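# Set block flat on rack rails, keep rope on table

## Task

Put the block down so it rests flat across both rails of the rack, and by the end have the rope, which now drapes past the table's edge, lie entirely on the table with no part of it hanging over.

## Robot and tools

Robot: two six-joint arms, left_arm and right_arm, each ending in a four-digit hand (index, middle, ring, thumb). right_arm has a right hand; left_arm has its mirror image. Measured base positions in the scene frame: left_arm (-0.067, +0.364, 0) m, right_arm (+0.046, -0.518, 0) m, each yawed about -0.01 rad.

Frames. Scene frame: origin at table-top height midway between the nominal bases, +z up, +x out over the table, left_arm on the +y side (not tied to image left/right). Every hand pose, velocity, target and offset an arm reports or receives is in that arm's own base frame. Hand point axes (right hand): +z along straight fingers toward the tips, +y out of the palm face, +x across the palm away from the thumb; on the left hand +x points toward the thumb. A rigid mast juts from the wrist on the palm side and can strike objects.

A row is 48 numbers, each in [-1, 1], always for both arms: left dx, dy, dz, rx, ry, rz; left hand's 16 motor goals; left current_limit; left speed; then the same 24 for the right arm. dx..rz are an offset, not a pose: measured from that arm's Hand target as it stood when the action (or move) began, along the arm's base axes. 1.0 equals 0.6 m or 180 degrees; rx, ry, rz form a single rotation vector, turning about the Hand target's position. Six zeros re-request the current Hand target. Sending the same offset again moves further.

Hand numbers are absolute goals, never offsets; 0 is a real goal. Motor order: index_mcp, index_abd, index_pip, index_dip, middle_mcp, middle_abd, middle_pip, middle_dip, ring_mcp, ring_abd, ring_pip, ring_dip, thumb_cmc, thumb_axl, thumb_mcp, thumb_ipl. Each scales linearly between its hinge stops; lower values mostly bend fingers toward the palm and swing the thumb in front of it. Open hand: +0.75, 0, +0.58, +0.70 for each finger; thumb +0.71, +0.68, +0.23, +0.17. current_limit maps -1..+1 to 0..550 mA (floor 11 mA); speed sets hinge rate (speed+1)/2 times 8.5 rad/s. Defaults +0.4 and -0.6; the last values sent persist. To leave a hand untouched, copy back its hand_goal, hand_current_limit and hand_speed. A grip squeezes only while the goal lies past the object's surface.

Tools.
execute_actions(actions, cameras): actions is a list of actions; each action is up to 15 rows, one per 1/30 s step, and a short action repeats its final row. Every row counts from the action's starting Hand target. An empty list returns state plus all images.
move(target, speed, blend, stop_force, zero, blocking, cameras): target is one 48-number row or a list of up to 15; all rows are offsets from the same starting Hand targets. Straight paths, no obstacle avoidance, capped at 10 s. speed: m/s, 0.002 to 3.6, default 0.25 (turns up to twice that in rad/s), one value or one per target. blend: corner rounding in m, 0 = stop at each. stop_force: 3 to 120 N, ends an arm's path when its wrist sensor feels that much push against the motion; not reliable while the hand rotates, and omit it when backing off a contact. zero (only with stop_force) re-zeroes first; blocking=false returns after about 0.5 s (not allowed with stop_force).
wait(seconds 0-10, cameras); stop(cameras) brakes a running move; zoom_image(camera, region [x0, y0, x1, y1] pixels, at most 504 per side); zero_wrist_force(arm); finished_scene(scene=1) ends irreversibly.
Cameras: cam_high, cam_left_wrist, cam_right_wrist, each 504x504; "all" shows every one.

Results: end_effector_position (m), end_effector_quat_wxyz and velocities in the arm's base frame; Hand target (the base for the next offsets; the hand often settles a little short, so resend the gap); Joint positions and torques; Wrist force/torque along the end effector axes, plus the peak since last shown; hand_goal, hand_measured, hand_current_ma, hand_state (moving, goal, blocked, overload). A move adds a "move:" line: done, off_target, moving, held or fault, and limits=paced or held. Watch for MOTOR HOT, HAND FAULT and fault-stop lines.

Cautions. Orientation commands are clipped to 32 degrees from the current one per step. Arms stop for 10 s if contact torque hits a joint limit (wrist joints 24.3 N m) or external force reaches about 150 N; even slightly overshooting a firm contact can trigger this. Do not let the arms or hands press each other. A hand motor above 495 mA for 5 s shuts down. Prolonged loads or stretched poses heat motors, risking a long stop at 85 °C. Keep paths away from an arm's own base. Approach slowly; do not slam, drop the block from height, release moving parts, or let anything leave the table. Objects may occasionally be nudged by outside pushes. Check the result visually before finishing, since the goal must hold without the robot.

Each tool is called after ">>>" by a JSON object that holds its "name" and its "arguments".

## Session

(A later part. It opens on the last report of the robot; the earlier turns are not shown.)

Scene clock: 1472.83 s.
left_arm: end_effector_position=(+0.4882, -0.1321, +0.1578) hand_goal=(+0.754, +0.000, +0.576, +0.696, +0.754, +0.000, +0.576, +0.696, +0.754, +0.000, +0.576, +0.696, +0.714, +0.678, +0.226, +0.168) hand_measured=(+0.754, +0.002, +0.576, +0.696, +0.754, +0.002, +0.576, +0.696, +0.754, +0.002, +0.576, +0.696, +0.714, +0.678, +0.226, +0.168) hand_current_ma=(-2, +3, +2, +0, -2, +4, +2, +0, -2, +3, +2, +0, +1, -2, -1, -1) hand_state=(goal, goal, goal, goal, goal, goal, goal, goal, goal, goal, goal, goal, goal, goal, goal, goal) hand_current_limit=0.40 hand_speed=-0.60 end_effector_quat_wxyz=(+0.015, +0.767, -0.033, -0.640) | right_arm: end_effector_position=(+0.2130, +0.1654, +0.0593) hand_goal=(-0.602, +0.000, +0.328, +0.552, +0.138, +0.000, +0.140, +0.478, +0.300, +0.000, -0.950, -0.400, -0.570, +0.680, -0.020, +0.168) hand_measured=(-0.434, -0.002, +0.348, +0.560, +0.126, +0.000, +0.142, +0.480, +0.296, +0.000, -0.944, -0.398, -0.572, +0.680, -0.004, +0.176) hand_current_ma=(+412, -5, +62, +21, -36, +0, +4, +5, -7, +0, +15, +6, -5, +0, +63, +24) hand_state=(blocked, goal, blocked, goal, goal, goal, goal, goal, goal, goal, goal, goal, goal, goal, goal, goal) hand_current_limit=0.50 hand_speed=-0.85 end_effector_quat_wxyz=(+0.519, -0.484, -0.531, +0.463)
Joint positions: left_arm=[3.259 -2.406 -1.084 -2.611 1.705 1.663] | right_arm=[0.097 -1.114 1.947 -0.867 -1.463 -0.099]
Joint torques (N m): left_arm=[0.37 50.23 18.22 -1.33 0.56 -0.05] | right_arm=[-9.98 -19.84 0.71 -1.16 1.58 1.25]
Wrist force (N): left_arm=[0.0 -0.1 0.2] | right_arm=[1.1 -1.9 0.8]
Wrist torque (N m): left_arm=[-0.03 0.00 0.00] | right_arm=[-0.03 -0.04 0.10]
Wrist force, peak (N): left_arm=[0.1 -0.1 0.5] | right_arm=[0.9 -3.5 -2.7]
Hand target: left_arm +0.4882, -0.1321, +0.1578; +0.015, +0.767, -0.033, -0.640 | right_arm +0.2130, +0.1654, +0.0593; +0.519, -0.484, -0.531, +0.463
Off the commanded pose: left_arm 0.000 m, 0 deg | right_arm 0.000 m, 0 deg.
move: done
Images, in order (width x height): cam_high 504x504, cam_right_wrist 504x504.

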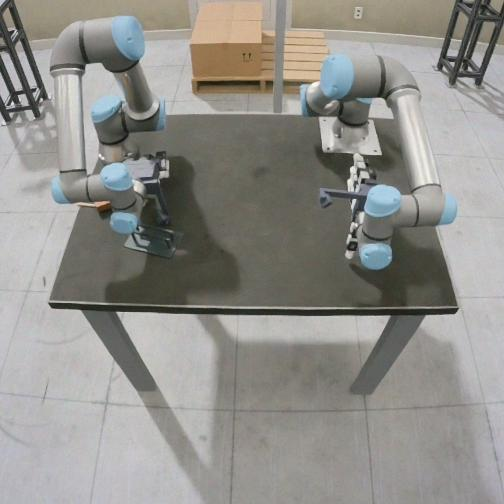

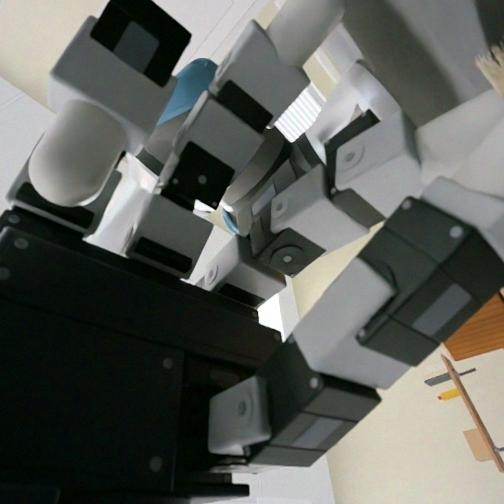

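>>> {"name": "move", "arguments": {"target": [0,0,0,0,0,0,0.754,0,0.576,0.696,0.754,0,0.576,0.696,0.754,0,0.576,0.696,0.714,0.678,0.226,0.168,0.4,-0.6,-0.015,0.12,0,0,0,0,-0.603,0,0.328,0.551,0.137,0,0.139,0.478,0.30,0,-0.95,-0.40,-0.57,0.68,-0.02,0.168,0.5,-0.85], "speed": 0.03, "cameras": ["cam_right_wrist","cam_high"]}}

>>> {"name": "zoom_image", "arguments": {"camera": "cam_right_wrist", "region": [324, 20, 504, 200]}}

>>> {"name": "zoom_image", "arguments": {"camera": "cam_high", "region": [70, 165, 180, 275]}}

Scene clock: 1490.67 s.
left_arm: end_effector_position=(+0.4882, -0.1321, +0.1578) hand_goal=(+0.754, +0.000, +0.576, +0.696, +0.754, +0.000, +0.576, +0.696, +0.754, +0.000, +0.576, +0.696, +0.714, +0.678, +0.226, +0.168) hand_measured=(+0.754, +0.002, +0.576, +0.696, +0.754, +0.002, +0.576, +0.696, +0.754, +0.002, +0.576, +0.696, +0.714, +0.678, +0.226, +0.168) hand_current_ma=(-2, +3, +2, +0, -2, +4, +2, +0, -2, +3, +2, +0, +1, -2, -1, -1) hand_state=(goal, goal, goal, goal, goal, goal, goal, goal, goal, goal, goal, goal, goal, goal, goal, goal) hand_current_limit=0.40 hand_speed=-0.60 end_effector_quat_wxyz=(+0.015, +0.767, -0.033, -0.640) | right_arm: end_effector_position=(+0.2040, +0.2373, +0.0593) hand_goal=(-0.602, +0.000, +0.328, +0.552, +0.138, +0.000, +0.140, +0.478, +0.300, +0.000, -0.950, -0.400, -0.570, +0.680, -0.020, +0.168) hand_measured=(-0.550, -0.006, +0.354, +0.562, +0.126, +0.000, +0.142, +0.480, +0.296, +0.000, -0.944, -0.398, -0.400, +0.700, +0.020, +0.188) hand_current_ma=(+195, -12, +77, +28, -36, +0, +4, +5, -7, +0, +15, +6, +412, +70, +176, +79) hand_state=(blocked, goal, blocked, goal, goal, goal, goal, goal, goal, goal, goal, goal, blocked, goal, blocked, goal) hand_current_limit=0.50 hand_speed=-0.85 end_effector_quat_wxyz=(+0.519, -0.484, -0.531, +0.463)
Joint positions: left_arm=[3.259 -2.406 -1.084 -2.611 1.705 1.663] | right_arm=[0.252 -1.072 1.875 -0.838 -1.308 -0.094]
Joint torques (N m): left_arm=[0.32 50.66 18.81 -1.21 0.44 -0.14] | right_arm=[12.93 -22.24 -23.53 4 2.62 1.09]
Wrist force (N): left_arm=[0.0 0.0 0.1] | right_arm=[-1.2 -2.8 -0.7]
Wrist torque (N m): left_arm=[-0.01 0.01 0.00] | right_arm=[-0.26 -0.01 0.38]
Wrist force, peak (N): left_arm=[-0.3 -0.3 0.2] | right_arm=[-6.7 -25.1 -4.1]
Hand target: left_arm +0.4882, -0.1321, +0.1578; +0.015, +0.767, -0.033, -0.640 | right_arm +0.2040, +0.2374, +0.0593; +0.519, -0.484, -0.531, +0.463
Off the commanded pose: left_arm 0.000 m, 0 deg | right_arm 0.000 m, 0 deg.
move: done
Images, in order (width x height): cam_high 504x504, cam_right_wrist 504x504.

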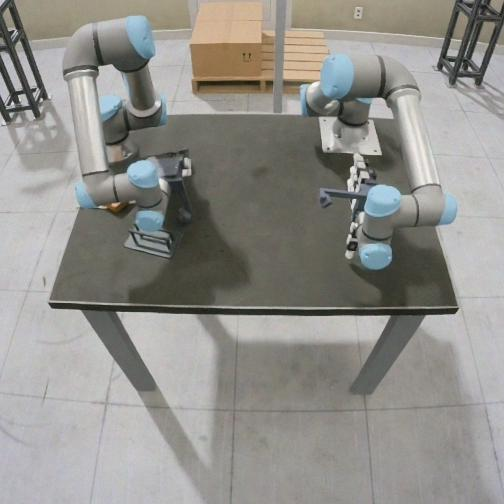

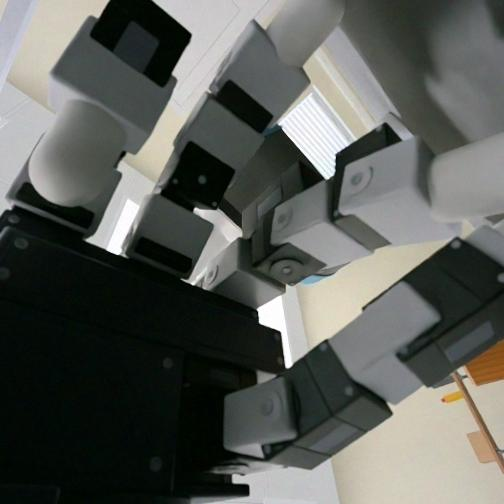

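Scaled by 2.800.

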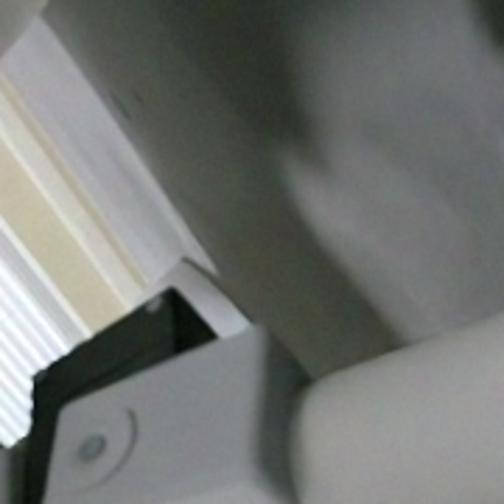

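Scaled by 4.582.

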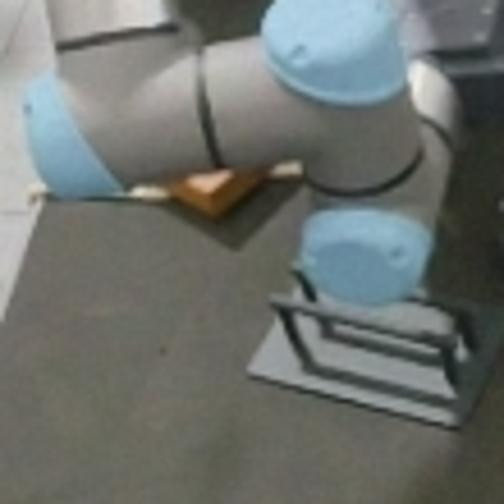

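>>> {"name": "move", "arguments": {"target": [[0,0,0,0,0,0,0.754,0,0.576,0.696,0.754,0,0.576,0.696,0.754,0,0.576,0.696,0.714,0.678,0.226,0.168,0.4,-0.6,0,0,0.03,0,0,0,-0.315,0,0.226,0.507,0.137,0,0.139,0.478,0.30,0,-0.95,-0.40,-0.57,0.68,0.0,0.168,0.5,-0.6],[0,0,0,0,0,0,0.754,0,0.576,0.696,0.754,0,0.576,0.696,0.754,0,0.576,0.696,0.714,0.678,0.226,0.168,0.4,-0.6,0,0.2,0.15,0,0,0,-0.315,0,0.226,0.507,0.137,0,0.139,0.478,0.30,0,-0.95,-0.40,-0.57,0.68,0.0,0.168,0.5,-0.6]], "speed": 0.2, "blend": 0.01, "cameras": ["cam_high"]}}

>>> {"name": "zoom_image", "arguments": {"camera": "cam_high", "region": [70, 160, 180, 270]}}

Scene clock: 1507.33 s.
left_arm: end_effector_position=(+0.4882, -0.1321, +0.1578) hand_goal=(+0.754, +0.000, +0.576, +0.696, +0.754, +0.000, +0.576, +0.696, +0.754, +0.000, +0.576, +0.696, +0.714, +0.678, +0.226, +0.168) hand_measured=(+0.754, +0.002, +0.576, +0.696, +0.754, +0.002, +0.576, +0.696, +0.754, +0.002, +0.576, +0.696, +0.714, +0.678, +0.226, +0.168) hand_current_ma=(-2, +3, +2, +0, -2, +4, +2, +0, -2, +3, +2, +0, +1, -2, -1, -1) hand_state=(goal, goal, goal, goal, goal, goal, goal, goal, goal, goal, goal, goal, goal, goal, goal, goal) hand_current_limit=0.40 hand_speed=-0.60 end_effector_quat_wxyz=(+0.015, +0.767, -0.033, -0.640) | right_arm: end_effector_position=(+0.2040, +0.3573, +0.1493) hand_goal=(-0.314, +0.000, +0.226, +0.508, +0.138, +0.000, +0.140, +0.478, +0.300, +0.000, -0.950, -0.400, -0.570, +0.680, +0.000, +0.168) hand_measured=(-0.320, -0.002, +0.226, +0.510, +0.126, +0.000, +0.142, +0.480, +0.296, +0.000, -0.944, -0.398, -0.568, +0.682, +0.002, +0.170) hand_current_ma=(-13, -4, +1, +3, -36, +0, +4, +5, -7, +0, +15, +6, +5, +6, +6, +7) hand_state=(goal, goal, goal, goal, goal, goal, goal, goal, goal, goal, goal, goal, goal, goal, goal, goal) hand_current_limit=0.50 hand_speed=-0.60 end_effector_quat_wxyz=(+0.519, -0.484, -0.531, +0.463)
Joint positions: left_arm=[3.259 -2.406 -1.084 -2.611 1.705 1.663] | right_arm=[0.471 -1.068 1.578 -0.548 -1.09 -0.085]
Joint torques (N m): left_arm=[0.67 50.35 18.75 -1.17 0.51 -0.1] | right_arm=[11.22 -26.71 -27.54 4.39 2.04 1.38]
Wrist force (N): left_arm=[0.0 -0.1 0.1] | right_arm=[0.7 2.3 -0.2]
Wrist torque (N m): left_arm=[-0.02 -0.01 0.01] | right_arm=[0.12 -0.09 0.09]
Wrist force, peak (N): left_arm=[-0.3 -0.2 0.2] | right_arm=[-1.5 -3.9 -0.7]
Hand target: left_arm +0.4882, -0.1321, +0.1578; +0.015, +0.767, -0.033, -0.640 | right_arm +0.2040, +0.3574, +0.1493; +0.519, -0.484, -0.531, +0.463
Off the commanded pose: left_arm 0.000 m, 0 deg | right_arm 0.000 m, 0 deg.
move: done; blend cut to 0.009 m at target 1
Images, in order (width x height): cam_high 504x504.

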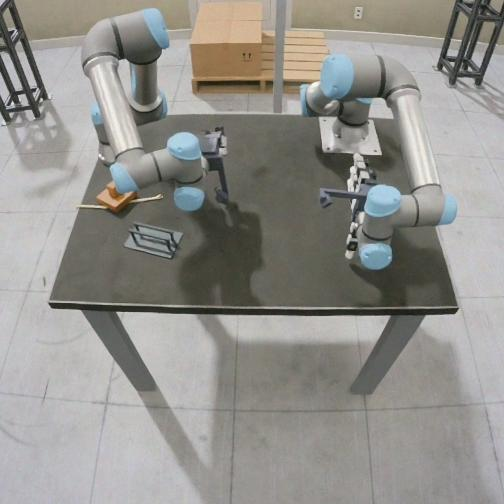

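Scaled by 4.582.

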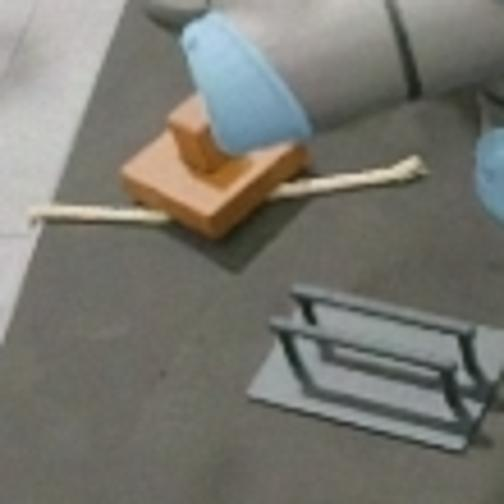

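>>> {"name": "move", "arguments": {"target": [0,0,0,0,0,0,0.754,0,0.576,0.696,0.754,0,0.576,0.696,0.754,0,0.576,0.696,0.714,0.678,0.226,0.168,0.4,-0.6,0.0042,-0.2583,-0.09,0,0,0,-0.151,0,0.109,0.435,0.137,0,0.139,0.478,0.30,0,-0.95,-0.40,-0.57,0.68,0.0,0.168,0.5,-0.6], "speed": 0.2}}

>>> {"name": "move", "arguments": {"target": [0,0,0,0,0,0,0.754,0,0.576,0.696,0.754,0,0.576,0.696,0.754,0,0.576,0.696,0.714,0.678,0.226,0.168,0.4,-0.6,0,0,-0.06,0,0,0,-0.151,0,0.109,0.435,0.137,0,0.139,0.478,0.30,0,-0.95,-0.40,-0.57,0.68,0.0,0.168,0.5,-0.6], "speed": 0.025, "stop_force": 4, "cameras": ["cam_high","cam_right_wrist"]}}

>>> {"name": "zoom_image", "arguments": {"camera": "cam_high", "region": [110, 165, 180, 235]}}

Scene clock: 1549.67 s.
left_arm: end_effector_position=(+0.4882, -0.1321, +0.1578) hand_goal=(+0.754, +0.000, +0.576, +0.696, +0.754, +0.000, +0.576, +0.696, +0.754, +0.000, +0.576, +0.696, +0.714, +0.678, +0.226, +0.168) hand_measured=(+0.754, +0.002, +0.576, +0.696, +0.754, +0.002, +0.576, +0.696, +0.754, +0.002, +0.576, +0.696, +0.714, +0.678, +0.226, +0.168) hand_current_ma=(-2, +3, +2, +0, -2, +4, +2, +0, -2, +3, +2, +0, +1, -2, -1, -1) hand_state=(goal, goal, goal, goal, goal, goal, goal, goal, goal, goal, goal, goal, goal, goal, goal, goal) hand_current_limit=0.40 hand_speed=-0.60 end_effector_quat_wxyz=(+0.015, +0.767, -0.033, -0.640) | right_arm: end_effector_position=(+0.2065, +0.2025, +0.0953) hand_goal=(-0.150, +0.000, +0.110, +0.436, +0.138, +0.000, +0.140, +0.478, +0.300, +0.000, -0.950, -0.400, -0.570, +0.680, +0.000, +0.168) hand_measured=(-0.158, -0.002, +0.112, +0.440, +0.126, +0.000, +0.142, +0.480, +0.296, +0.000, -0.944, -0.398, -0.568, +0.682, +0.002, +0.170) hand_current_ma=(-21, -4, +6, +6, -35, +0, +4, +5, -7, +0, +15, +6, +4, +6, +6, +7) hand_state=(goal, goal, goal, goal, goal, goal, goal, goal, goal, goal, goal, goal, goal, goal, goal, goal) hand_current_limit=0.50 hand_speed=-0.60 end_effector_quat_wxyz=(+0.519, -0.484, -0.531, +0.463)
Joint positions: left_arm=[3.259 -2.406 -1.084 -2.611 1.705 1.663] | right_arm=[0.179 -1.16 1.894 -0.768 -1.381 -0.097]
Joint torques (N m): left_arm=[0.04 50.73 18.69 -1.17 0.54 -0.11] | right_arm=[-11.41 -38.85 -1.61 -0.79 -1.72 -1.49]
Wrist force (N): left_arm=[-0.2 0.0 0.2] | right_arm=[1.1 2.2 -0.1]
Wrist torque (N m): left_arm=[-0.01 0.03 -0.01] | right_arm=[0.08 -0.11 0.26]
Wrist force, peak (N): left_arm=[-0.2 0.0 0.5] | right_arm=[1.1 2.6 -0.2]
Hand target: left_arm +0.4882, -0.1321, +0.1578; +0.015, +0.767, -0.033, -0.640 | right_arm +0.2065, +0.2024, +0.0953; +0.519, -0.484, -0.531, +0.463
Off the commanded pose: left_arm 0.000 m, 0 deg | right_arm 0.000 m, 0 deg.
move: done

Scene clock: 1552.10 s.
left_arm: end_effector_position=(+0.4882, -0.1321, +0.1578) hand_goal=(+0.754, +0.000, +0.576, +0.696, +0.754, +0.000, +0.576, +0.696, +0.754, +0.000, +0.576, +0.696, +0.714, +0.678, +0.226, +0.168) hand_measured=(+0.754, +0.002, +0.576, +0.696, +0.754, +0.002, +0.576, +0.696, +0.754, +0.002, +0.576, +0.696, +0.714, +0.678, +0.226, +0.168) hand_current_ma=(-2, +3, +2, +0, -2, +4, +2, +0, -2, +3, +2, +0, +1, -2, -1, -1) hand_state=(goal, goal, goal, goal, goal, goal, goal, goal, goal, goal, goal, goal, goal, goal, goal, goal) hand_current_limit=0.40 hand_speed=-0.60 end_effector_quat_wxyz=(+0.015, +0.767, -0.033, -0.640) | right_arm: end_effector_position=(+0.2065, +0.2024, +0.0593) hand_goal=(-0.150, +0.000, +0.110, +0.436, +0.138, +0.000, +0.140, +0.478, +0.300, +0.000, -0.950, -0.400, -0.570, +0.680, +0.000, +0.168) hand_measured=(-0.158, -0.002, +0.112, +0.440, +0.126, +0.000, +0.142, +0.480, +0.296, +0.000, -0.944, -0.398, -0.568, +0.682, +0.002, +0.170) hand_current_ma=(-21, -4, +6, +6, -35, +0, +4, +5, -7, +0, +15, +6, +4, +6, +6, +7) hand_state=(goal, goal, goal, goal, goal, goal, goal, goal, goal, goal, goal, goal, goal, goal, goal, goal) hand_current_limit=0.50 hand_speed=-0.60 end_effector_quat_wxyz=(+0.519, -0.484, -0.531, +0.463)
Joint positions: left_arm=[3.259 -2.406 -1.084 -2.611 1.705 1.663] | right_arm=[0.179 -1.097 1.919 -0.856 -1.381 -0.097]
Joint torques (N m): left_arm=[0.31 51.38 18.64 -1.29 0.52 -0.03] | right_arm=[-11.44 -22.41 0.53 -0.55 -1.74 -1.37]
Wrist force (N): left_arm=[0.0 -0.1 0.3] | right_arm=[1.0 2.1 -0.1]
Wrist torque (N m): left_arm=[-0.03 0.01 0.00] | right_arm=[0.08 -0.11 0.25]
Wrist force, peak (N): left_arm=[0.0 -0.3 0.3] | right_arm=[0.8 2.5 0.0]
Hand target: left_arm +0.4882, -0.1321, +0.1578; +0.015, +0.767, -0.033, -0.640 | right_arm +0.2065, +0.2024, +0.0593; +0.519, -0.484, -0.531, +0.463
Off the commanded pose: left_arm 0.000 m, 0 deg | right_arm 0.000 m, 0 deg.
move: done
Images, in order (width x height): cam_high 504x504, cam_right_wrist 504x504.

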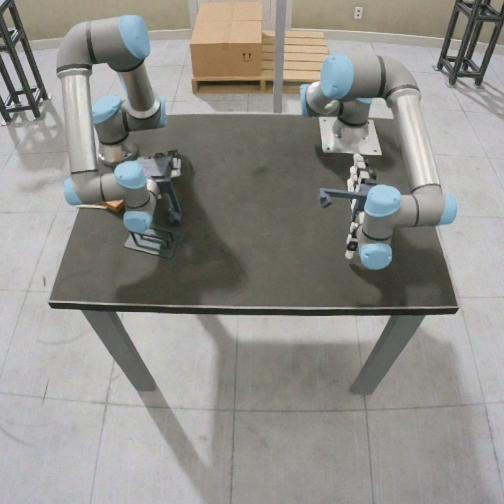

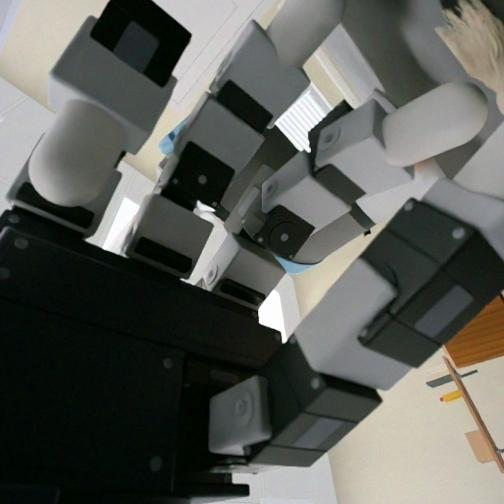

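Scaled by 7.200.

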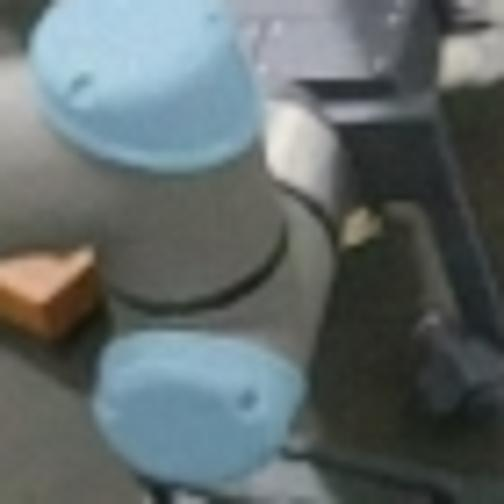

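>>> {"name": "move", "arguments": {"target": [0,0,0,0,0,0,0.754,0,0.576,0.696,0.754,0,0.576,0.696,0.754,0,0.576,0.696,0.714,0.678,0.226,0.168,0.4,-0.6,0,0,0,0,0,0,-0.58,0,0.328,0.551,0.137,0,0.139,0.478,0.30,0,-0.95,-0.40,-0.60,0.68,-0.01,0.168,0.7,-0.88], "speed": 0.03, "cameras": ["cam_right_wrist"]}}

>>> {"name": "zoom_image", "arguments": {"camera": "cam_right_wrist", "region": [324, 0, 504, 180]}}

Scene clock: 1567.43 s.
left_arm: end_effector_position=(+0.4882, -0.1321, +0.1578) hand_goal=(+0.754, +0.000, +0.576, +0.696, +0.754, +0.000, +0.576, +0.696, +0.754, +0.000, +0.576, +0.696, +0.714, +0.678, +0.226, +0.168) hand_measured=(+0.754, +0.002, +0.576, +0.696, +0.754, +0.002, +0.576, +0.696, +0.754, +0.002, +0.576, +0.696, +0.714, +0.678, +0.226, +0.168) hand_current_ma=(-2, +3, +2, +0, -2, +4, +2, +0, -2, +3, +2, +0, +1, -2, -1, -1) hand_state=(goal, goal, goal, goal, goal, goal, goal, goal, goal, goal, goal, goal, goal, goal, goal, goal) hand_current_limit=0.40 hand_speed=-0.60 end_effector_quat_wxyz=(+0.015, +0.767, -0.033, -0.640) | right_arm: end_effector_position=(+0.2065, +0.2024, +0.0593) hand_goal=(-0.580, +0.000, +0.328, +0.552, +0.138, +0.000, +0.140, +0.478, +0.300, +0.000, -0.950, -0.400, -0.600, +0.680, -0.010, +0.168) hand_measured=(-0.354, -0.002, +0.338, +0.552, +0.126, +0.000, +0.142, +0.480, +0.296, +0.000, -0.944, -0.398, -0.596, +0.682, -0.004, +0.170) hand_current_ma=(+467, -4, +28, +0, -35, +0, +4, +5, -7, +0, +15, +6, +9, +6, +16, +7) hand_state=(blocked, goal, goal, goal, goal, goal, goal, goal, goal, goal, goal, goal, goal, goal, goal, goal) hand_current_limit=0.70 hand_speed=-0.88 end_effector_quat_wxyz=(+0.519, -0.484, -0.531, +0.463)
Joint positions: left_arm=[3.259 -2.406 -1.084 -2.611 1.705 1.663] | right_arm=[0.179 -1.097 1.919 -0.856 -1.381 -0.097]
Joint torques (N m): left_arm=[0.18 50.91 19 -1.22 0.54 -0.1] | right_arm=[-11.52 -23.04 -0.73 -0.63 -1.58 -0.24]
Wrist force (N): left_arm=[0.0 0.0 0.3] | right_arm=[1.1 -12.6 3.2]
Wrist torque (N m): left_arm=[-0.03 0.00 0.01] | right_arm=[-0.43 -0.03 0.44]
Wrist force, peak (N): left_arm=[0.0 -0.4 0.2] | right_arm=[1.0 -12.5 3.7]
Hand target: left_arm +0.4882, -0.1321, +0.1578; +0.015, +0.767, -0.033, -0.640 | right_arm +0.2065, +0.2024, +0.0593; +0.519, -0.484, -0.531, +0.463
Off the commanded pose: left_arm 0.000 m, 0 deg | right_arm 0.000 m, 0 deg.
move: done
Images, in order (width x height): cam_right_wrist 504x504.

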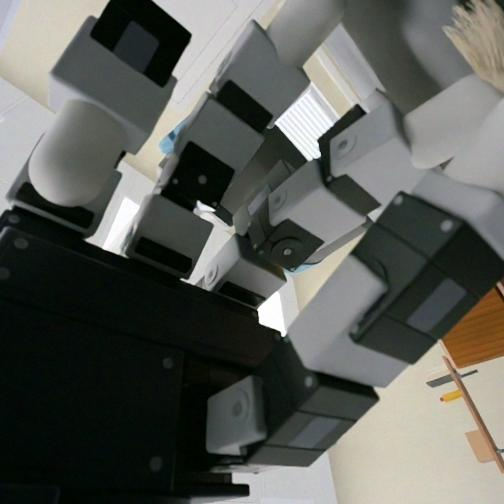

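Scaled by 2.800.

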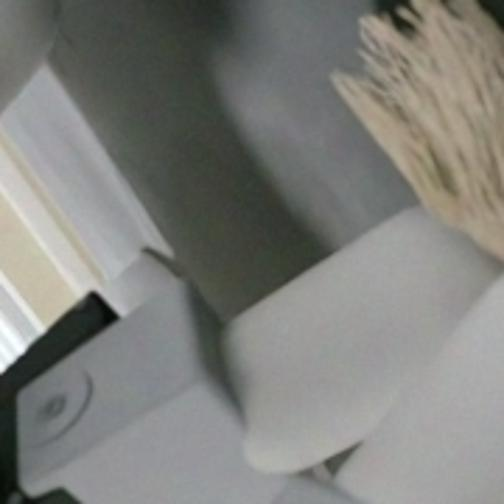

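>>> {"name": "move", "arguments": {"target": [0,0,0,0,0,0,0.754,0,0.576,0.696,0.754,0,0.576,0.696,0.754,0,0.576,0.696,0.714,0.678,0.226,0.168,0.4,-0.6,0,0,0.0027,0,0,0,-0.58,0,0.26,0.54,0.137,0,0.139,0.478,0.30,0,-0.95,-0.40,-0.60,0.68,-0.01,0.168,0.7,-0.88], "speed": 0.03, "cameras": ["cam_right_wrist"]}}

>>> {"name": "zoom_image", "arguments": {"camera": "cam_right_wrist", "region": [324, 0, 504, 180]}}

Scene clock: 1587.83 s.
left_arm: end_effector_position=(+0.4882, -0.1321, +0.1578) hand_goal=(+0.754, +0.000, +0.576, +0.696, +0.754, +0.000, +0.576, +0.696, +0.754, +0.000, +0.576, +0.696, +0.714, +0.678, +0.226, +0.168) hand_measured=(+0.754, +0.002, +0.576, +0.696, +0.754, +0.002, +0.576, +0.696, +0.754, +0.002, +0.576, +0.696, +0.714, +0.678, +0.226, +0.168) hand_current_ma=(-2, +3, +2, +0, -2, +4, +2, +0, -2, +3, +2, +0, +1, -2, -1, -1) hand_state=(goal, goal, goal, goal, goal, goal, goal, goal, goal, goal, goal, goal, goal, goal, goal, goal) hand_current_limit=0.40 hand_speed=-0.60 end_effector_quat_wxyz=(+0.015, +0.767, -0.033, -0.640) | right_arm: end_effector_position=(+0.2065, +0.2024, +0.0609) hand_goal=(-0.580, +0.000, +0.260, +0.540, +0.138, +0.000, +0.140, +0.478, +0.300, +0.000, -0.950, -0.400, -0.600, +0.680, -0.010, +0.168) hand_measured=(-0.478, +0.008, +0.290, +0.556, +0.126, +0.000, +0.142, +0.480, +0.296, +0.000, -0.944, -0.398, -0.606, +0.682, +0.016, +0.178) hand_current_ma=(+442, +15, +92, +45, -35, +0, +4, +5, -8, +0, +15, +6, -17, +4, +106, +39) hand_state=(blocked, goal, blocked, goal, goal, goal, goal, goal, goal, goal, goal, goal, goal, goal, blocked, goal) hand_current_limit=0.70 hand_speed=-0.88 end_effector_quat_wxyz=(+0.519, -0.484, -0.531, +0.463)
Joint positions: left_arm=[3.259 -2.406 -1.084 -2.611 1.705 1.663] | right_arm=[0.179 -1.1 1.918 -0.852 -1.381 -0.097]
Joint torques (N m): left_arm=[-0.01 51.08 18.69 -1.27 0.54 -0.12] | right_arm=[-11.04 -39.07 -24.35 4.59 -1.27 0.85]
Wrist force (N): left_arm=[0.0 -0.1 0.1] | right_arm=[0.7 1.8 0.1]
Wrist torque (N m): left_arm=[-0.01 0.00 0.00] | right_arm=[0.04 -0.06 0.22]
Wrist force, peak (N): left_arm=[-0.2 -0.1 0.4] | right_arm=[0.9 -12.8 3.5]
Hand target: left_arm +0.4882, -0.1321, +0.1578; +0.015, +0.767, -0.033, -0.640 | right_arm +0.2065, +0.2024, +0.0609; +0.519, -0.484, -0.531, +0.463
Off the commanded pose: left_arm 0.000 m, 0 deg | right_arm 0.000 m, 0 deg.
move: done
Images, in order (width x height): cam_right_wrist 504x504.

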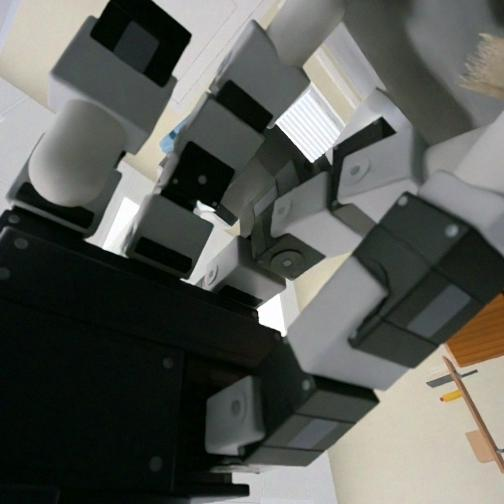

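Scaled by 2.800.

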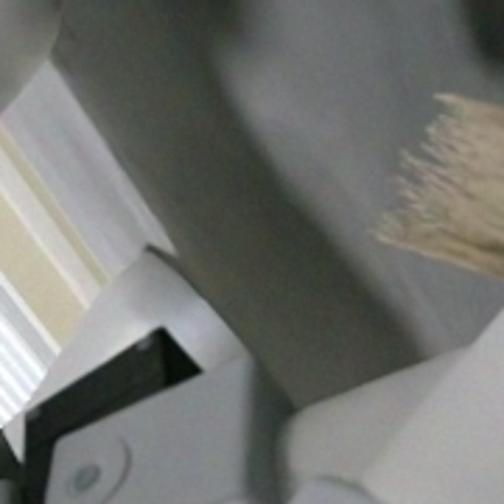

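>>> {"name": "move", "arguments": {"target": [[0,0,0,0,0,0,0.754,0,0.576,0.696,0.754,0,0.576,0.696,0.754,0,0.576,0.696,0.714,0.678,0.226,0.168,0.4,-0.6,0,0,-0.002,0,0,0,-0.58,0,0.26,0.54,0.137,0,0.139,0.478,0.30,0,-0.95,-0.40,-0.60,0.68,-0.01,0.168,0.7,-0.88],[0,0,0,0,0,0,0.754,0,0.576,0.696,0.754,0,0.576,0.696,0.754,0,0.576,0.696,0.714,0.678,0.226,0.168,0.4,-0.6,-0.01,0.065,-0.002,0,0,0,-0.58,0,0.26,0.54,0.137,0,0.139,0.478,0.30,0,-0.95,-0.40,-0.60,0.68,-0.01,0.168,0.7,-0.88]], "speed": 0.03, "cameras": ["cam_right_wrist","cam_high"]}}

>>> {"name": "zoom_image", "arguments": {"camera": "cam_right_wrist", "region": [324, 0, 504, 180]}}

>>> {"name": "zoom_image", "arguments": {"camera": "cam_high", "region": [70, 160, 180, 270]}}

Scene clock: 1607.13 s.
left_arm: end_effector_position=(+0.4882, -0.1321, +0.1578) hand_goal=(+0.754, +0.000, +0.576, +0.696, +0.754, +0.000, +0.576, +0.696, +0.754, +0.000, +0.576, +0.696, +0.714, +0.678, +0.226, +0.168) hand_measured=(+0.754, +0.002, +0.576, +0.696, +0.754, +0.002, +0.576, +0.696, +0.754, +0.002, +0.576, +0.696, +0.714, +0.678, +0.226, +0.168) hand_current_ma=(-2, +3, +2, +0, -2, +4, +2, +0, -2, +3, +2, +0, +1, -2, -1, -1) hand_state=(goal, goal, goal, goal, goal, goal, goal, goal, goal, goal, goal, goal, goal, goal, goal, goal) hand_current_limit=0.40 hand_speed=-0.60 end_effector_quat_wxyz=(+0.015, +0.767, -0.033, -0.640) | right_arm: end_effector_position=(+0.2005, +0.2413, +0.0597) hand_goal=(-0.580, +0.000, +0.260, +0.540, +0.138, +0.000, +0.140, +0.478, +0.300, +0.000, -0.950, -0.400, -0.600, +0.680, -0.010, +0.168) hand_measured=(-0.524, +0.038, +0.286, +0.552, +0.126, +0.000, +0.142, +0.480, +0.296, +0.000, -0.944, -0.398, -0.616, +0.682, +0.020, +0.182) hand_current_ma=(+210, +105, +83, +35, -35, +0, +4, +5, -8, +0, +15, +6, -43, +2, +133, +50) hand_state=(blocked, blocked, blocked, goal, goal, goal, goal, goal, goal, goal, goal, goal, goal, goal, blocked, goal) hand_current_limit=0.70 hand_speed=-0.88 end_effector_quat_wxyz=(+0.519, -0.484, -0.531, +0.463)
Joint positions: left_arm=[3.259 -2.406 -1.084 -2.611 1.705 1.663] | right_arm=[0.262 -1.075 1.878 -0.839 -1.298 -0.094]
Joint torques (N m): left_arm=[0.77 50.44 18.38 -1.3 0.58 -0.18] | right_arm=[9.37 -22.12 -26.18 4.26 2.32 1.16]
Wrist force (N): left_arm=[-0.2 -0.1 0.2] | right_arm=[-0.1 -0.7 -0.3]
Wrist torque (N m): left_arm=[-0.03 0.03 -0.01] | right_arm=[-0.12 -0.04 0.19]
Wrist force, peak (N): left_arm=[0.0 0.0 0.4] | right_arm=[1.3 2.2 -0.1]
Hand target: left_arm +0.4882, -0.1321, +0.1578; +0.015, +0.767, -0.033, -0.640 | right_arm +0.2005, +0.2414, +0.0597; +0.519, -0.484, -0.531, +0.463
Off the commanded pose: left_arm 0.000 m, 0 deg | right_arm 0.000 m, 0 deg.
move: done
Images, in order (width x height): cam_high 504x504, cam_right_wrist 504x504.

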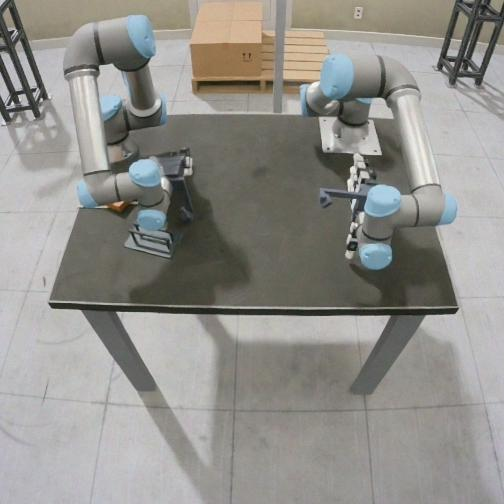

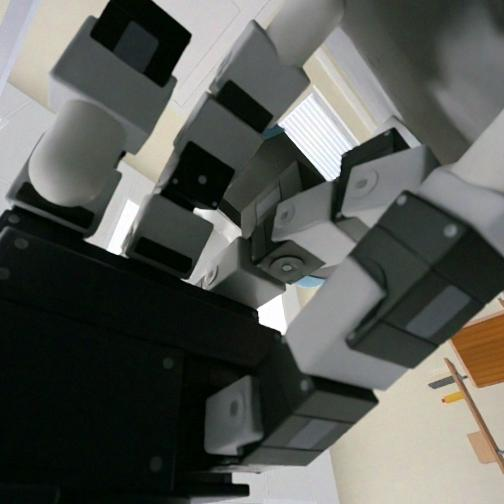

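Scaled by 2.800.

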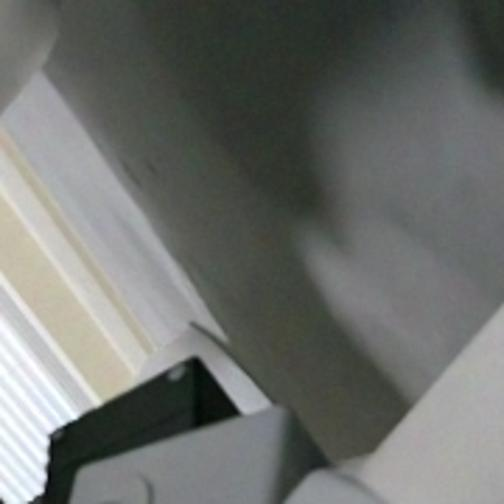

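Scaled by 4.582.

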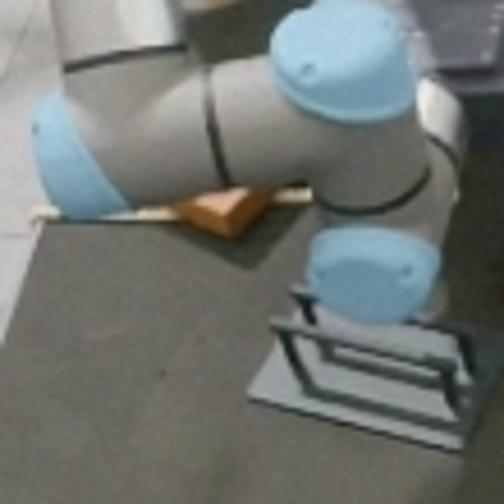

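>>> {"name": "move", "arguments": {"target": [[0,0,0,0,0,0,0.754,0,0.576,0.696,0.754,0,0.576,0.696,0.754,0,0.576,0.696,0.714,0.678,0.226,0.168,0.4,-0.6,0,0,0.19,0,0,0,-0.411,0,0.40,0.58,0.30,0,-0.95,-0.40,0.30,0,-0.95,-0.40,0.65,0.68,0.22,0.17,0.4,-0.6],[0,0,0,0,0,0,0.754,0,0.576,0.696,0.754,0,0.576,0.696,0.754,0,0.576,0.696,0.714,0.678,0.226,0.168,0.4,-0.6,0.0042,-0.394,0.19,0,0,0,-0.411,0,0.40,0.58,0.30,0,-0.95,-0.40,0.30,0,-0.95,-0.40,0.65,0.68,0.22,0.17,0.4,-0.6]], "speed": 0.2, "cameras": ["cam_high","cam_right_wrist"]}}

>>> {"name": "zoom_image", "arguments": {"camera": "cam_high", "region": [60, 140, 180, 260]}}

Scene clock: 1737.73 s.
left_arm: end_effector_position=(+0.4882, -0.1321, +0.1578) hand_goal=(+0.754, +0.000, +0.576, +0.696, +0.754, +0.000, +0.576, +0.696, +0.754, +0.000, +0.576, +0.696, +0.714, +0.678, +0.226, +0.168) hand_measured=(+0.754, +0.002, +0.576, +0.696, +0.754, +0.002, +0.576, +0.696, +0.754, +0.002, +0.576, +0.696, +0.714, +0.678, +0.226, +0.168) hand_current_ma=(-2, +3, +2, +0, -2, +4, +2, +0, -2, +3, +2, +0, +1, -2, -1, -1) hand_state=(goal, goal, goal, goal, goal, goal, goal, goal, goal, goal, goal, goal, goal, goal, goal, goal) hand_current_limit=0.40 hand_speed=-0.60 end_effector_quat_wxyz=(+0.015, +0.767, -0.033, -0.640) | right_arm: end_effector_position=(+0.2030, +0.0051, +0.1737) hand_goal=(-0.410, +0.000, +0.400, +0.580, +0.300, +0.000, -0.950, -0.400, +0.300, +0.000, -0.950, -0.400, +0.650, +0.680, +0.220, +0.170) hand_measured=(-0.414, +0.004, +0.398, +0.578, +0.288, +0.000, -0.942, -0.398, +0.296, +0.000, -0.944, -0.398, +0.630, +0.678, +0.218, +0.170) hand_current_ma=(-10, +6, -4, -5, -31, +0, +17, +6, -8, +0, +15, +6, -58, -6, -6, -1) hand_state=(goal, goal, goal, goal, goal, goal, goal, goal, goal, goal, goal, goal, goal, goal, goal, goal) hand_current_limit=0.40 hand_speed=-0.60 end_effector_quat_wxyz=(+0.519, -0.484, -0.531, +0.463)
Joint positions: left_arm=[3.259 -2.406 -1.084 -2.611 1.705 1.663] | right_arm=[-0.277 -1.392 1.965 -0.608 -1.837 -0.112]
Joint torques (N m): left_arm=[0.52 50.31 18.77 -1.25 0.52 -0.25] | right_arm=[-11.21 -31.01 -3.6 -0.73 -1.66 -1.78]
Wrist force (N): left_arm=[-0.1 -0.3 0.2] | right_arm=[0.7 2.0 -0.1]
Wrist torque (N m): left_arm=[-0.05 0.01 0.01] | right_arm=[0.08 -0.09 0.16]
Wrist force, peak (N): left_arm=[-0.3 -0.1 0.5] | right_arm=[2.4 2.6 -0.2]
Hand target: left_arm +0.4882, -0.1321, +0.1578; +0.015, +0.767, -0.033, -0.640 | right_arm +0.2030, +0.0050, +0.1737; +0.519, -0.484, -0.531, +0.463
Off the commanded pose: left_arm 0.000 m, 0 deg | right_arm 0.000 m, 0 deg.
move: done
Images, in order (width x height): cam_high 504x504, cam_right_wrist 504x504.

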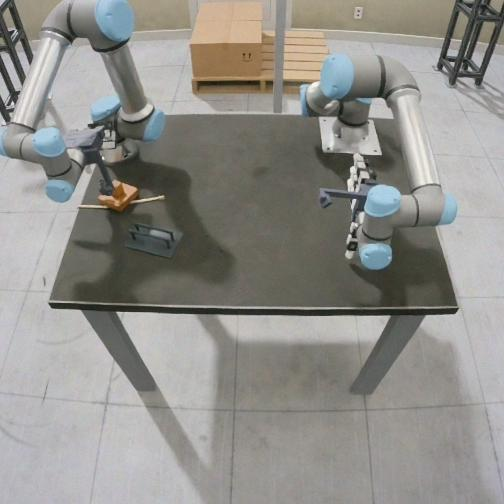

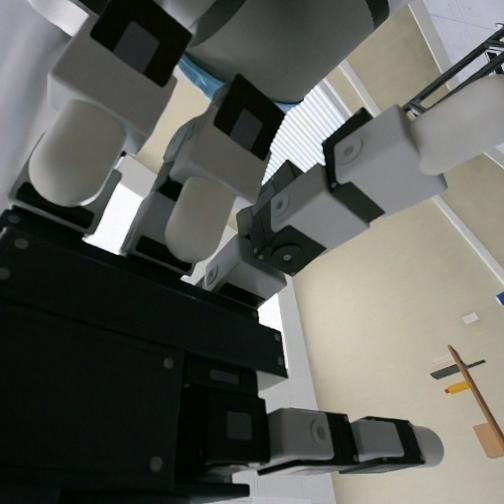

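Scaled by 4.200.

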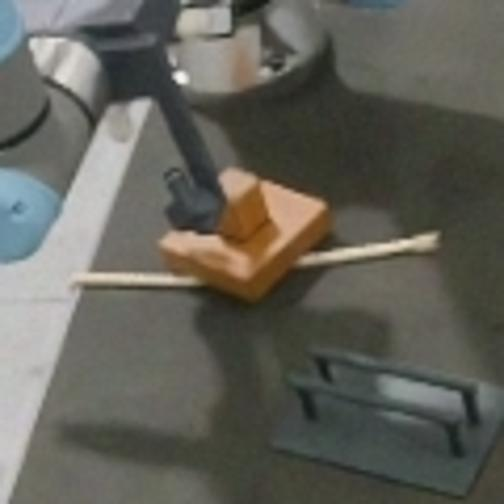

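>>> {"name": "move", "arguments": {"target": [0,0,0,0,0,0,0.754,0,0.576,0.696,0.754,0,0.576,0.696,0.754,0,0.576,0.696,0.714,0.678,0.226,0.168,0.4,-0.6,0.0417,-0.0117,-0.04,0,0,0,-0.411,0,0.40,0.58,0.30,0,-0.95,-0.40,0.30,0,-0.95,-0.40,0.65,0.68,0.22,0.17,0.7,-0.6], "speed": 0.1}}

>>> {"name": "move", "arguments": {"target": [0,0,0,0,0,0,0.754,0,0.576,0.696,0.754,0,0.576,0.696,0.754,0,0.576,0.696,0.714,0.678,0.226,0.168,0.4,-0.6,0,0,-0.1453,0,0,0,-0.411,0,0.40,0.58,0.30,0,-0.95,-0.40,0.30,0,-0.95,-0.40,0.65,0.68,0.22,0.17,0.7,-0.6], "speed": 0.03, "stop_force": 4, "cameras": ["cam_high","cam_right_wrist"]}}

>>> {"name": "zoom_image", "arguments": {"camera": "cam_high", "region": [60, 160, 160, 260]}}

Scene clock: 1772.77 s.
left_arm: end_effector_position=(+0.4882, -0.1321, +0.1578) hand_goal=(+0.754, +0.000, +0.576, +0.696, +0.754, +0.000, +0.576, +0.696, +0.754, +0.000, +0.576, +0.696, +0.714, +0.678, +0.226, +0.168) hand_measured=(+0.754, +0.002, +0.576, +0.696, +0.754, +0.002, +0.576, +0.696, +0.754, +0.002, +0.576, +0.696, +0.714, +0.678, +0.226, +0.168) hand_current_ma=(-2, +3, +2, +0, -2, +4, +2, +0, -2, +3, +2, +0, +1, -2, -1, -1) hand_state=(goal, goal, goal, goal, goal, goal, goal, goal, goal, goal, goal, goal, goal, goal, goal, goal) hand_current_limit=0.40 hand_speed=-0.60 end_effector_quat_wxyz=(+0.015, +0.767, -0.033, -0.640) | right_arm: end_effector_position=(+0.2280, -0.0020, +0.1498) hand_goal=(-0.410, +0.000, +0.400, +0.580, +0.300, +0.000, -0.950, -0.400, +0.300, +0.000, -0.950, -0.400, +0.650, +0.680, +0.220, +0.170) hand_measured=(-0.414, +0.004, +0.398, +0.578, +0.290, +0.000, -0.942, -0.398, +0.296, +0.000, -0.944, -0.398, +0.630, +0.678, +0.218, +0.170) hand_current_ma=(-9, +6, -4, -5, -31, +0, +17, +6, -8, +0, +15, +6, -58, -6, -6, -1) hand_state=(goal, goal, goal, goal, goal, goal, goal, goal, goal, goal, goal, goal, goal, goal, goal, goal) hand_current_limit=0.70 hand_speed=-0.60 end_effector_quat_wxyz=(+0.519, -0.484, -0.531, +0.463)
Joint positions: left_arm=[3.259 -2.406 -1.084 -2.611 1.705 1.663] | right_arm=[-0.277 -1.303 1.925 -0.657 -1.837 -0.112]
Joint torques (N m): left_arm=[0.81 50.69 18.63 -1.3 0.63 -0.24] | right_arm=[9.13 -16.61 -26.71 -0.67 1.36 0.35]
Wrist force (N): left_arm=[-0.1 -0.1 0.2] | right_arm=[1.0 2.2 0.1]
Wrist torque (N m): left_arm=[-0.03 0.02 -0.01] | right_arm=[0.10 -0.16 0.19]
Wrist force, peak (N): left_arm=[-0.2 0.0 0.5] | right_arm=[0.9 2.5 -0.3]
Hand target: left_arm +0.4882, -0.1321, +0.1578; +0.015, +0.767, -0.033, -0.640 | right_arm +0.2281, -0.0020, +0.1497; +0.519, -0.484, -0.531, +0.463
Off the commanded pose: left_arm 0.000 m, 0 deg | right_arm 0.000 m, 0 deg.
move: done

Scene clock: 1776.67 s.
left_arm: end_effector_position=(+0.4882, -0.1321, +0.1578) hand_goal=(+0.754, +0.000, +0.576, +0.696, +0.754, +0.000, +0.576, +0.696, +0.754, +0.000, +0.576, +0.696, +0.714, +0.678, +0.226, +0.168) hand_measured=(+0.754, +0.002, +0.576, +0.696, +0.754, +0.002, +0.576, +0.696, +0.754, +0.002, +0.576, +0.696, +0.714, +0.678, +0.226, +0.168) hand_current_ma=(-2, +3, +2, +0, -2, +4, +2, +0, -2, +3, +2, +0, +1, -2, -1, -1) hand_state=(goal, goal, goal, goal, goal, goal, goal, goal, goal, goal, goal, goal, goal, goal, goal, goal) hand_current_limit=0.40 hand_speed=-0.60 end_effector_quat_wxyz=(+0.015, +0.767, -0.033, -0.640) | right_arm: end_effector_position=(+0.2281, -0.0020, +0.0625) hand_goal=(-0.410, +0.000, +0.400, +0.580, +0.300, +0.000, -0.950, -0.400, +0.300, +0.000, -0.950, -0.400, +0.650, +0.680, +0.220, +0.170) hand_measured=(-0.414, +0.004, +0.398, +0.578, +0.290, +0.000, -0.942, -0.398, +0.296, +0.000, -0.944, -0.398, +0.630, +0.678, +0.218, +0.170) hand_current_ma=(-9, +6, -4, -5, -31, +0, +17, +6, -8, +0, +15, +6, -58, -6, -6, -1) hand_state=(goal, goal, goal, goal, goal, goal, goal, goal, goal, goal, goal, goal, goal, goal, goal, goal) hand_current_limit=0.70 hand_speed=-0.60 end_effector_quat_wxyz=(+0.519, -0.484, -0.531, +0.463)
Joint positions: left_arm=[3.259 -2.406 -1.084 -2.611 1.705 1.663] | right_arm=[-0.277 -1.154 2.003 -0.884 -1.837 -0.112]
Joint torques (N m): left_arm=[0.17 50.5 18.77 -1.27 0.62 -0.2] | right_arm=[10.06 -18.93 1.22 -0.76 1.36 1.2]
Wrist force (N): left_arm=[0.0 -0.3 0.2] | right_arm=[0.9 2.8 0.0]
Wrist torque (N m): left_arm=[-0.05 0.00 0.01] | right_arm=[0.17 -0.08 0.19]
Wrist force, peak (N): left_arm=[-0.1 -0.4 0.4] | right_arm=[0.9 2.8 0.0]
Hand target: left_arm +0.4882, -0.1321, +0.1578; +0.015, +0.767, -0.033, -0.640 | right_arm +0.2281, -0.0020, +0.0625; +0.519, -0.484, -0.531, +0.463
Off the commanded pose: left_arm 0.000 m, 0 deg | right_arm 0.000 m, 0 deg.
move: done
Images, in order (width x height): cam_high 504x504, cam_right_wrist 504x504.

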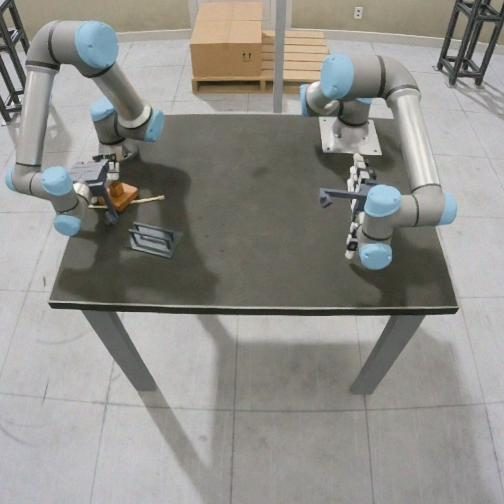

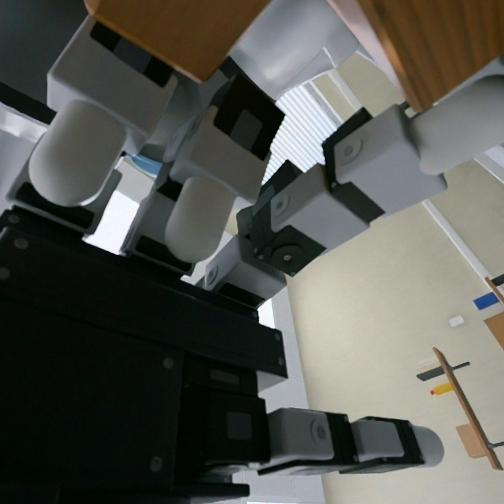

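Scaled by 5.040.

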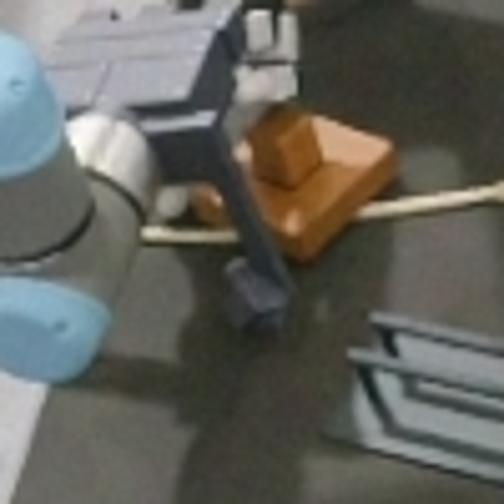

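>>> {"name": "move", "arguments": {"target": [0,0,0,0,0,0,0.754,0,0.576,0.696,0.754,0,0.576,0.696,0.754,0,0.576,0.696,0.714,0.678,0.226,0.168,0.4,-0.6,0.1,0,0,0,0,0,-0.45,0,0.40,0.58,0.30,0,-0.95,-0.40,0.30,0,-0.95,-0.40,0.65,0.68,0.22,0.17,0.7,-0.6], "speed": 0.03, "cameras": ["cam_high"]}}

>>> {"name": "zoom_image", "arguments": {"camera": "cam_high", "region": [60, 160, 160, 260]}}

Scene clock: 1790.40 s.
left_arm: end_effector_position=(+0.4882, -0.1321, +0.1578) hand_goal=(+0.754, +0.000, +0.576, +0.696, +0.754, +0.000, +0.576, +0.696, +0.754, +0.000, +0.576, +0.696, +0.714, +0.678, +0.226, +0.168) hand_measured=(+0.754, +0.002, +0.576, +0.696, +0.754, +0.002, +0.576, +0.696, +0.754, +0.002, +0.576, +0.696, +0.714, +0.678, +0.226, +0.168) hand_current_ma=(-2, +3, +2, +0, -2, +4, +2, +0, -2, +3, +2, +0, +1, -2, -1, -1) hand_state=(goal, goal, goal, goal, goal, goal, goal, goal, goal, goal, goal, goal, goal, goal, goal, goal) hand_current_limit=0.40 hand_speed=-0.60 end_effector_quat_wxyz=(+0.015, +0.767, -0.033, -0.640) | right_arm: end_effector_position=(+0.2880, -0.0020, +0.0625) hand_goal=(-0.450, +0.000, +0.400, +0.580, +0.300, +0.000, -0.950, -0.400, +0.300, +0.000, -0.950, -0.400, +0.650, +0.680, +0.220, +0.170) hand_measured=(-0.446, -0.004, +0.402, +0.580, +0.290, +0.000, -0.942, -0.398, +0.298, +0.000, -0.944, -0.398, +0.630, +0.678, +0.218, +0.170) hand_current_ma=(+10, -8, +2, -1, -31, +0, +17, +6, -6, +0, +15, +6, -58, -6, -6, -1) hand_state=(goal, goal, goal, goal, goal, goal, goal, goal, goal, goal, goal, goal, goal, goal, goal, goal) hand_current_limit=0.70 hand_speed=-0.60 end_effector_quat_wxyz=(+0.519, -0.484, -0.531, +0.463)
Joint positions: left_arm=[3.259 -2.406 -1.084 -2.611 1.705 1.663] | right_arm=[-0.244 -1.047 1.819 -0.807 -1.804 -0.111]
Joint torques (N m): left_arm=[0.44 50.95 18.52 -1.32 0.72 -0.24] | right_arm=[10.6 -23.35 -24.48 4.29 1.99 1.48]
Wrist force (N): left_arm=[0.0 -0.1 0.2] | right_arm=[0.9 1.2 0.4]
Wrist torque (N m): left_arm=[-0.02 0.01 0.00] | right_arm=[0.05 -0.09 0.02]
Wrist force, peak (N): left_arm=[-0.2 -0.2 0.4] | right_arm=[0.9 2.6 -0.3]
Hand target: left_arm +0.4882, -0.1321, +0.1578; +0.015, +0.767, -0.033, -0.640 | right_arm +0.2881, -0.0020, +0.0625; +0.519, -0.484, -0.531, +0.463
Off the commanded pose: left_arm 0.000 m, 0 deg | right_arm 0.000 m, 0 deg.
move: done
Images, in order (width x height): cam_high 504x504.

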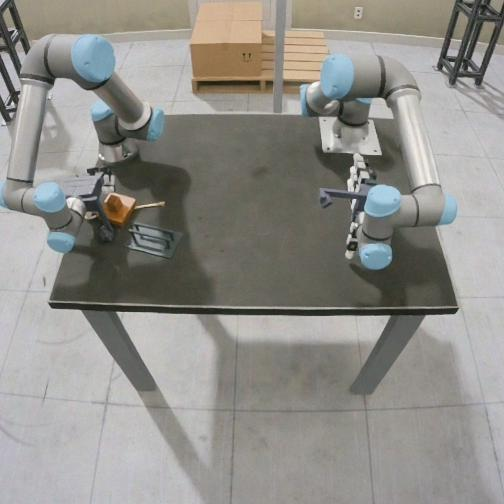

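Scaled by 5.040.

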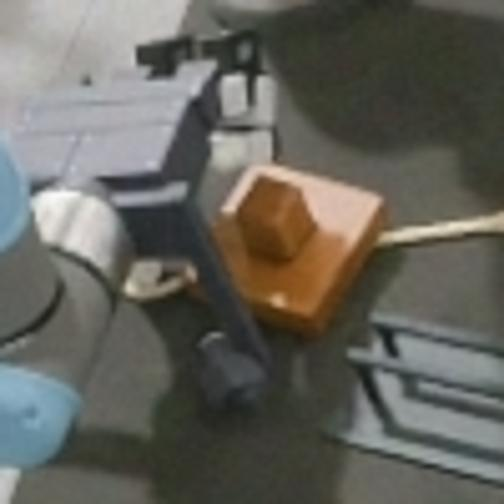

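>>> {"name": "move", "arguments": {"target": [[0,0,0,0,0,0,0.754,0,0.576,0.696,0.754,0,0.576,0.696,0.754,0,0.576,0.696,0.714,0.678,0.226,0.168,0.4,-0.6,0,0,0.36,0,0,0,-0.45,0,0.40,0.58,0.30,0,-0.95,-0.40,0.30,0,-0.95,-0.40,0.65,0.68,0.22,0.17,0.7,-0.6],[0,0,0,0,0,0,0.754,0,0.576,0.696,0.754,0,0.576,0.696,0.754,0,0.576,0.696,0.714,0.678,0.226,0.168,0.4,-0.6,-0.0942,0.5838,0.22,0.3849,-0.3849,0.3849,1.0,0,1.0,1.0,0.30,0,-0.95,-0.40,0.30,0,-0.95,-0.40,0.65,0.68,0.22,0.17,0.5,-0.6]], "speed": 0.35, "cameras": ["cam_high","cam_right_wrist"]}}

>>> {"name": "zoom_image", "arguments": {"camera": "cam_high", "region": [60, 140, 200, 280]}}

Scene clock: 1893.03 s.
left_arm: end_effector_position=(+0.4882, -0.1321, +0.1578) hand_goal=(+0.754, +0.000, +0.576, +0.696, +0.754, +0.000, +0.576, +0.696, +0.754, +0.000, +0.576, +0.696, +0.714, +0.678, +0.226, +0.168) hand_measured=(+0.754, +0.002, +0.576, +0.696, +0.754, +0.002, +0.576, +0.696, +0.754, +0.002, +0.576, +0.696, +0.714, +0.678, +0.226, +0.168) hand_current_ma=(-2, +3, +2, +0, -2, +4, +2, +0, -2, +3, +2, +0, +1, -2, -1, -1) hand_state=(goal, goal, goal, goal, goal, goal, goal, goal, goal, goal, goal, goal, goal, goal, goal, goal) hand_current_limit=0.40 hand_speed=-0.60 end_effector_quat_wxyz=(+0.015, +0.767, -0.033, -0.640) | right_arm: end_effector_position=(+0.2315, +0.3483, +0.1945) hand_goal=(+1.000, +0.000, +1.000, +1.000, +0.300, +0.000, -0.950, -0.400, +0.300, +0.000, -0.950, -0.400, +0.650, +0.680, +0.220, +0.170) hand_measured=(+0.990, -0.002, +0.998, +0.998, +0.302, +0.000, -0.944, -0.398, +0.302, +0.000, -0.944, -0.398, +0.648, +0.678, +0.218, +0.170) hand_current_ma=(-29, -2, -4, -5, +4, +0, +16, +5, +5, +0, +14, +5, -5, -6, -6, -1) hand_state=(goal, goal, goal, goal, goal, goal, goal, goal, goal, goal, goal, goal, goal, goal, goal, goal) hand_current_limit=0.50 hand_speed=-0.60 end_effector_quat_wxyz=(-0.005, -0.051, +0.999, +0.017)
Joint positions: left_arm=[3.259 -2.406 -1.084 -2.611 1.705 1.663] | right_arm=[0.448 -1.955 2.309 -1.929 -1.535 -1.226]
Joint torques (N m): left_arm=[0.35 50.79 18.95 -1.41 0.62 -0.27] | right_arm=[10.58 2.62 -10.63 -5.1 2.03 -1.41]
Wrist force (N): left_arm=[-0.1 -0.3 0.0] | right_arm=[0.2 0.1 1.0]
Wrist torque (N m): left_arm=[-0.04 0.02 0.00] | right_arm=[0.09 0.00 0.15]
Wrist force, peak (N): left_arm=[-0.2 0.1 0.5] | right_arm=[0.6 4.0 0.3]
Hand target: left_arm +0.4882, -0.1321, +0.1578; +0.015, +0.767, -0.033, -0.640 | right_arm +0.2315, +0.3483, +0.1945; -0.005, -0.051, +0.999, +0.017
Off the commanded pose: left_arm 0.000 m, 0 deg | right_arm 0.000 m, 0 deg.
move: done
Images, in order (width x height): cam_high 504x504, cam_right_wrist 504x504.

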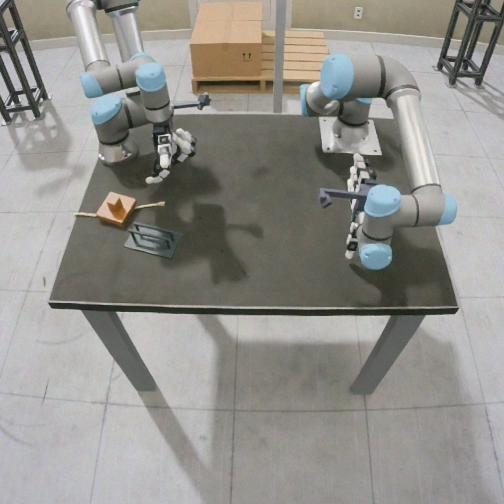

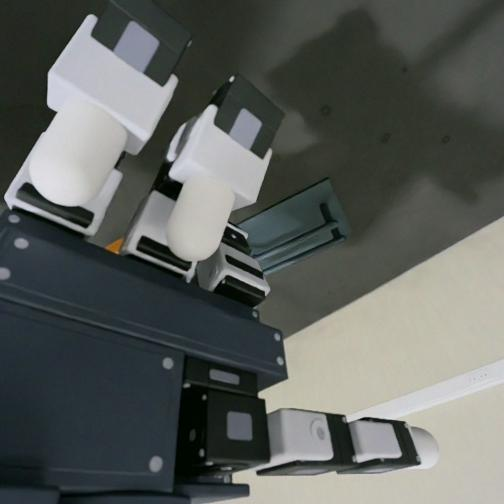

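Scaled by 3.600.

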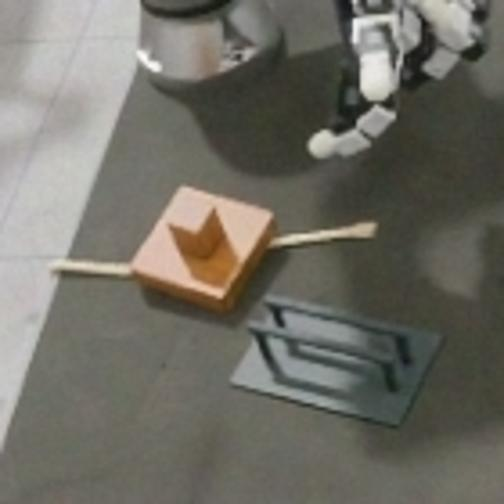

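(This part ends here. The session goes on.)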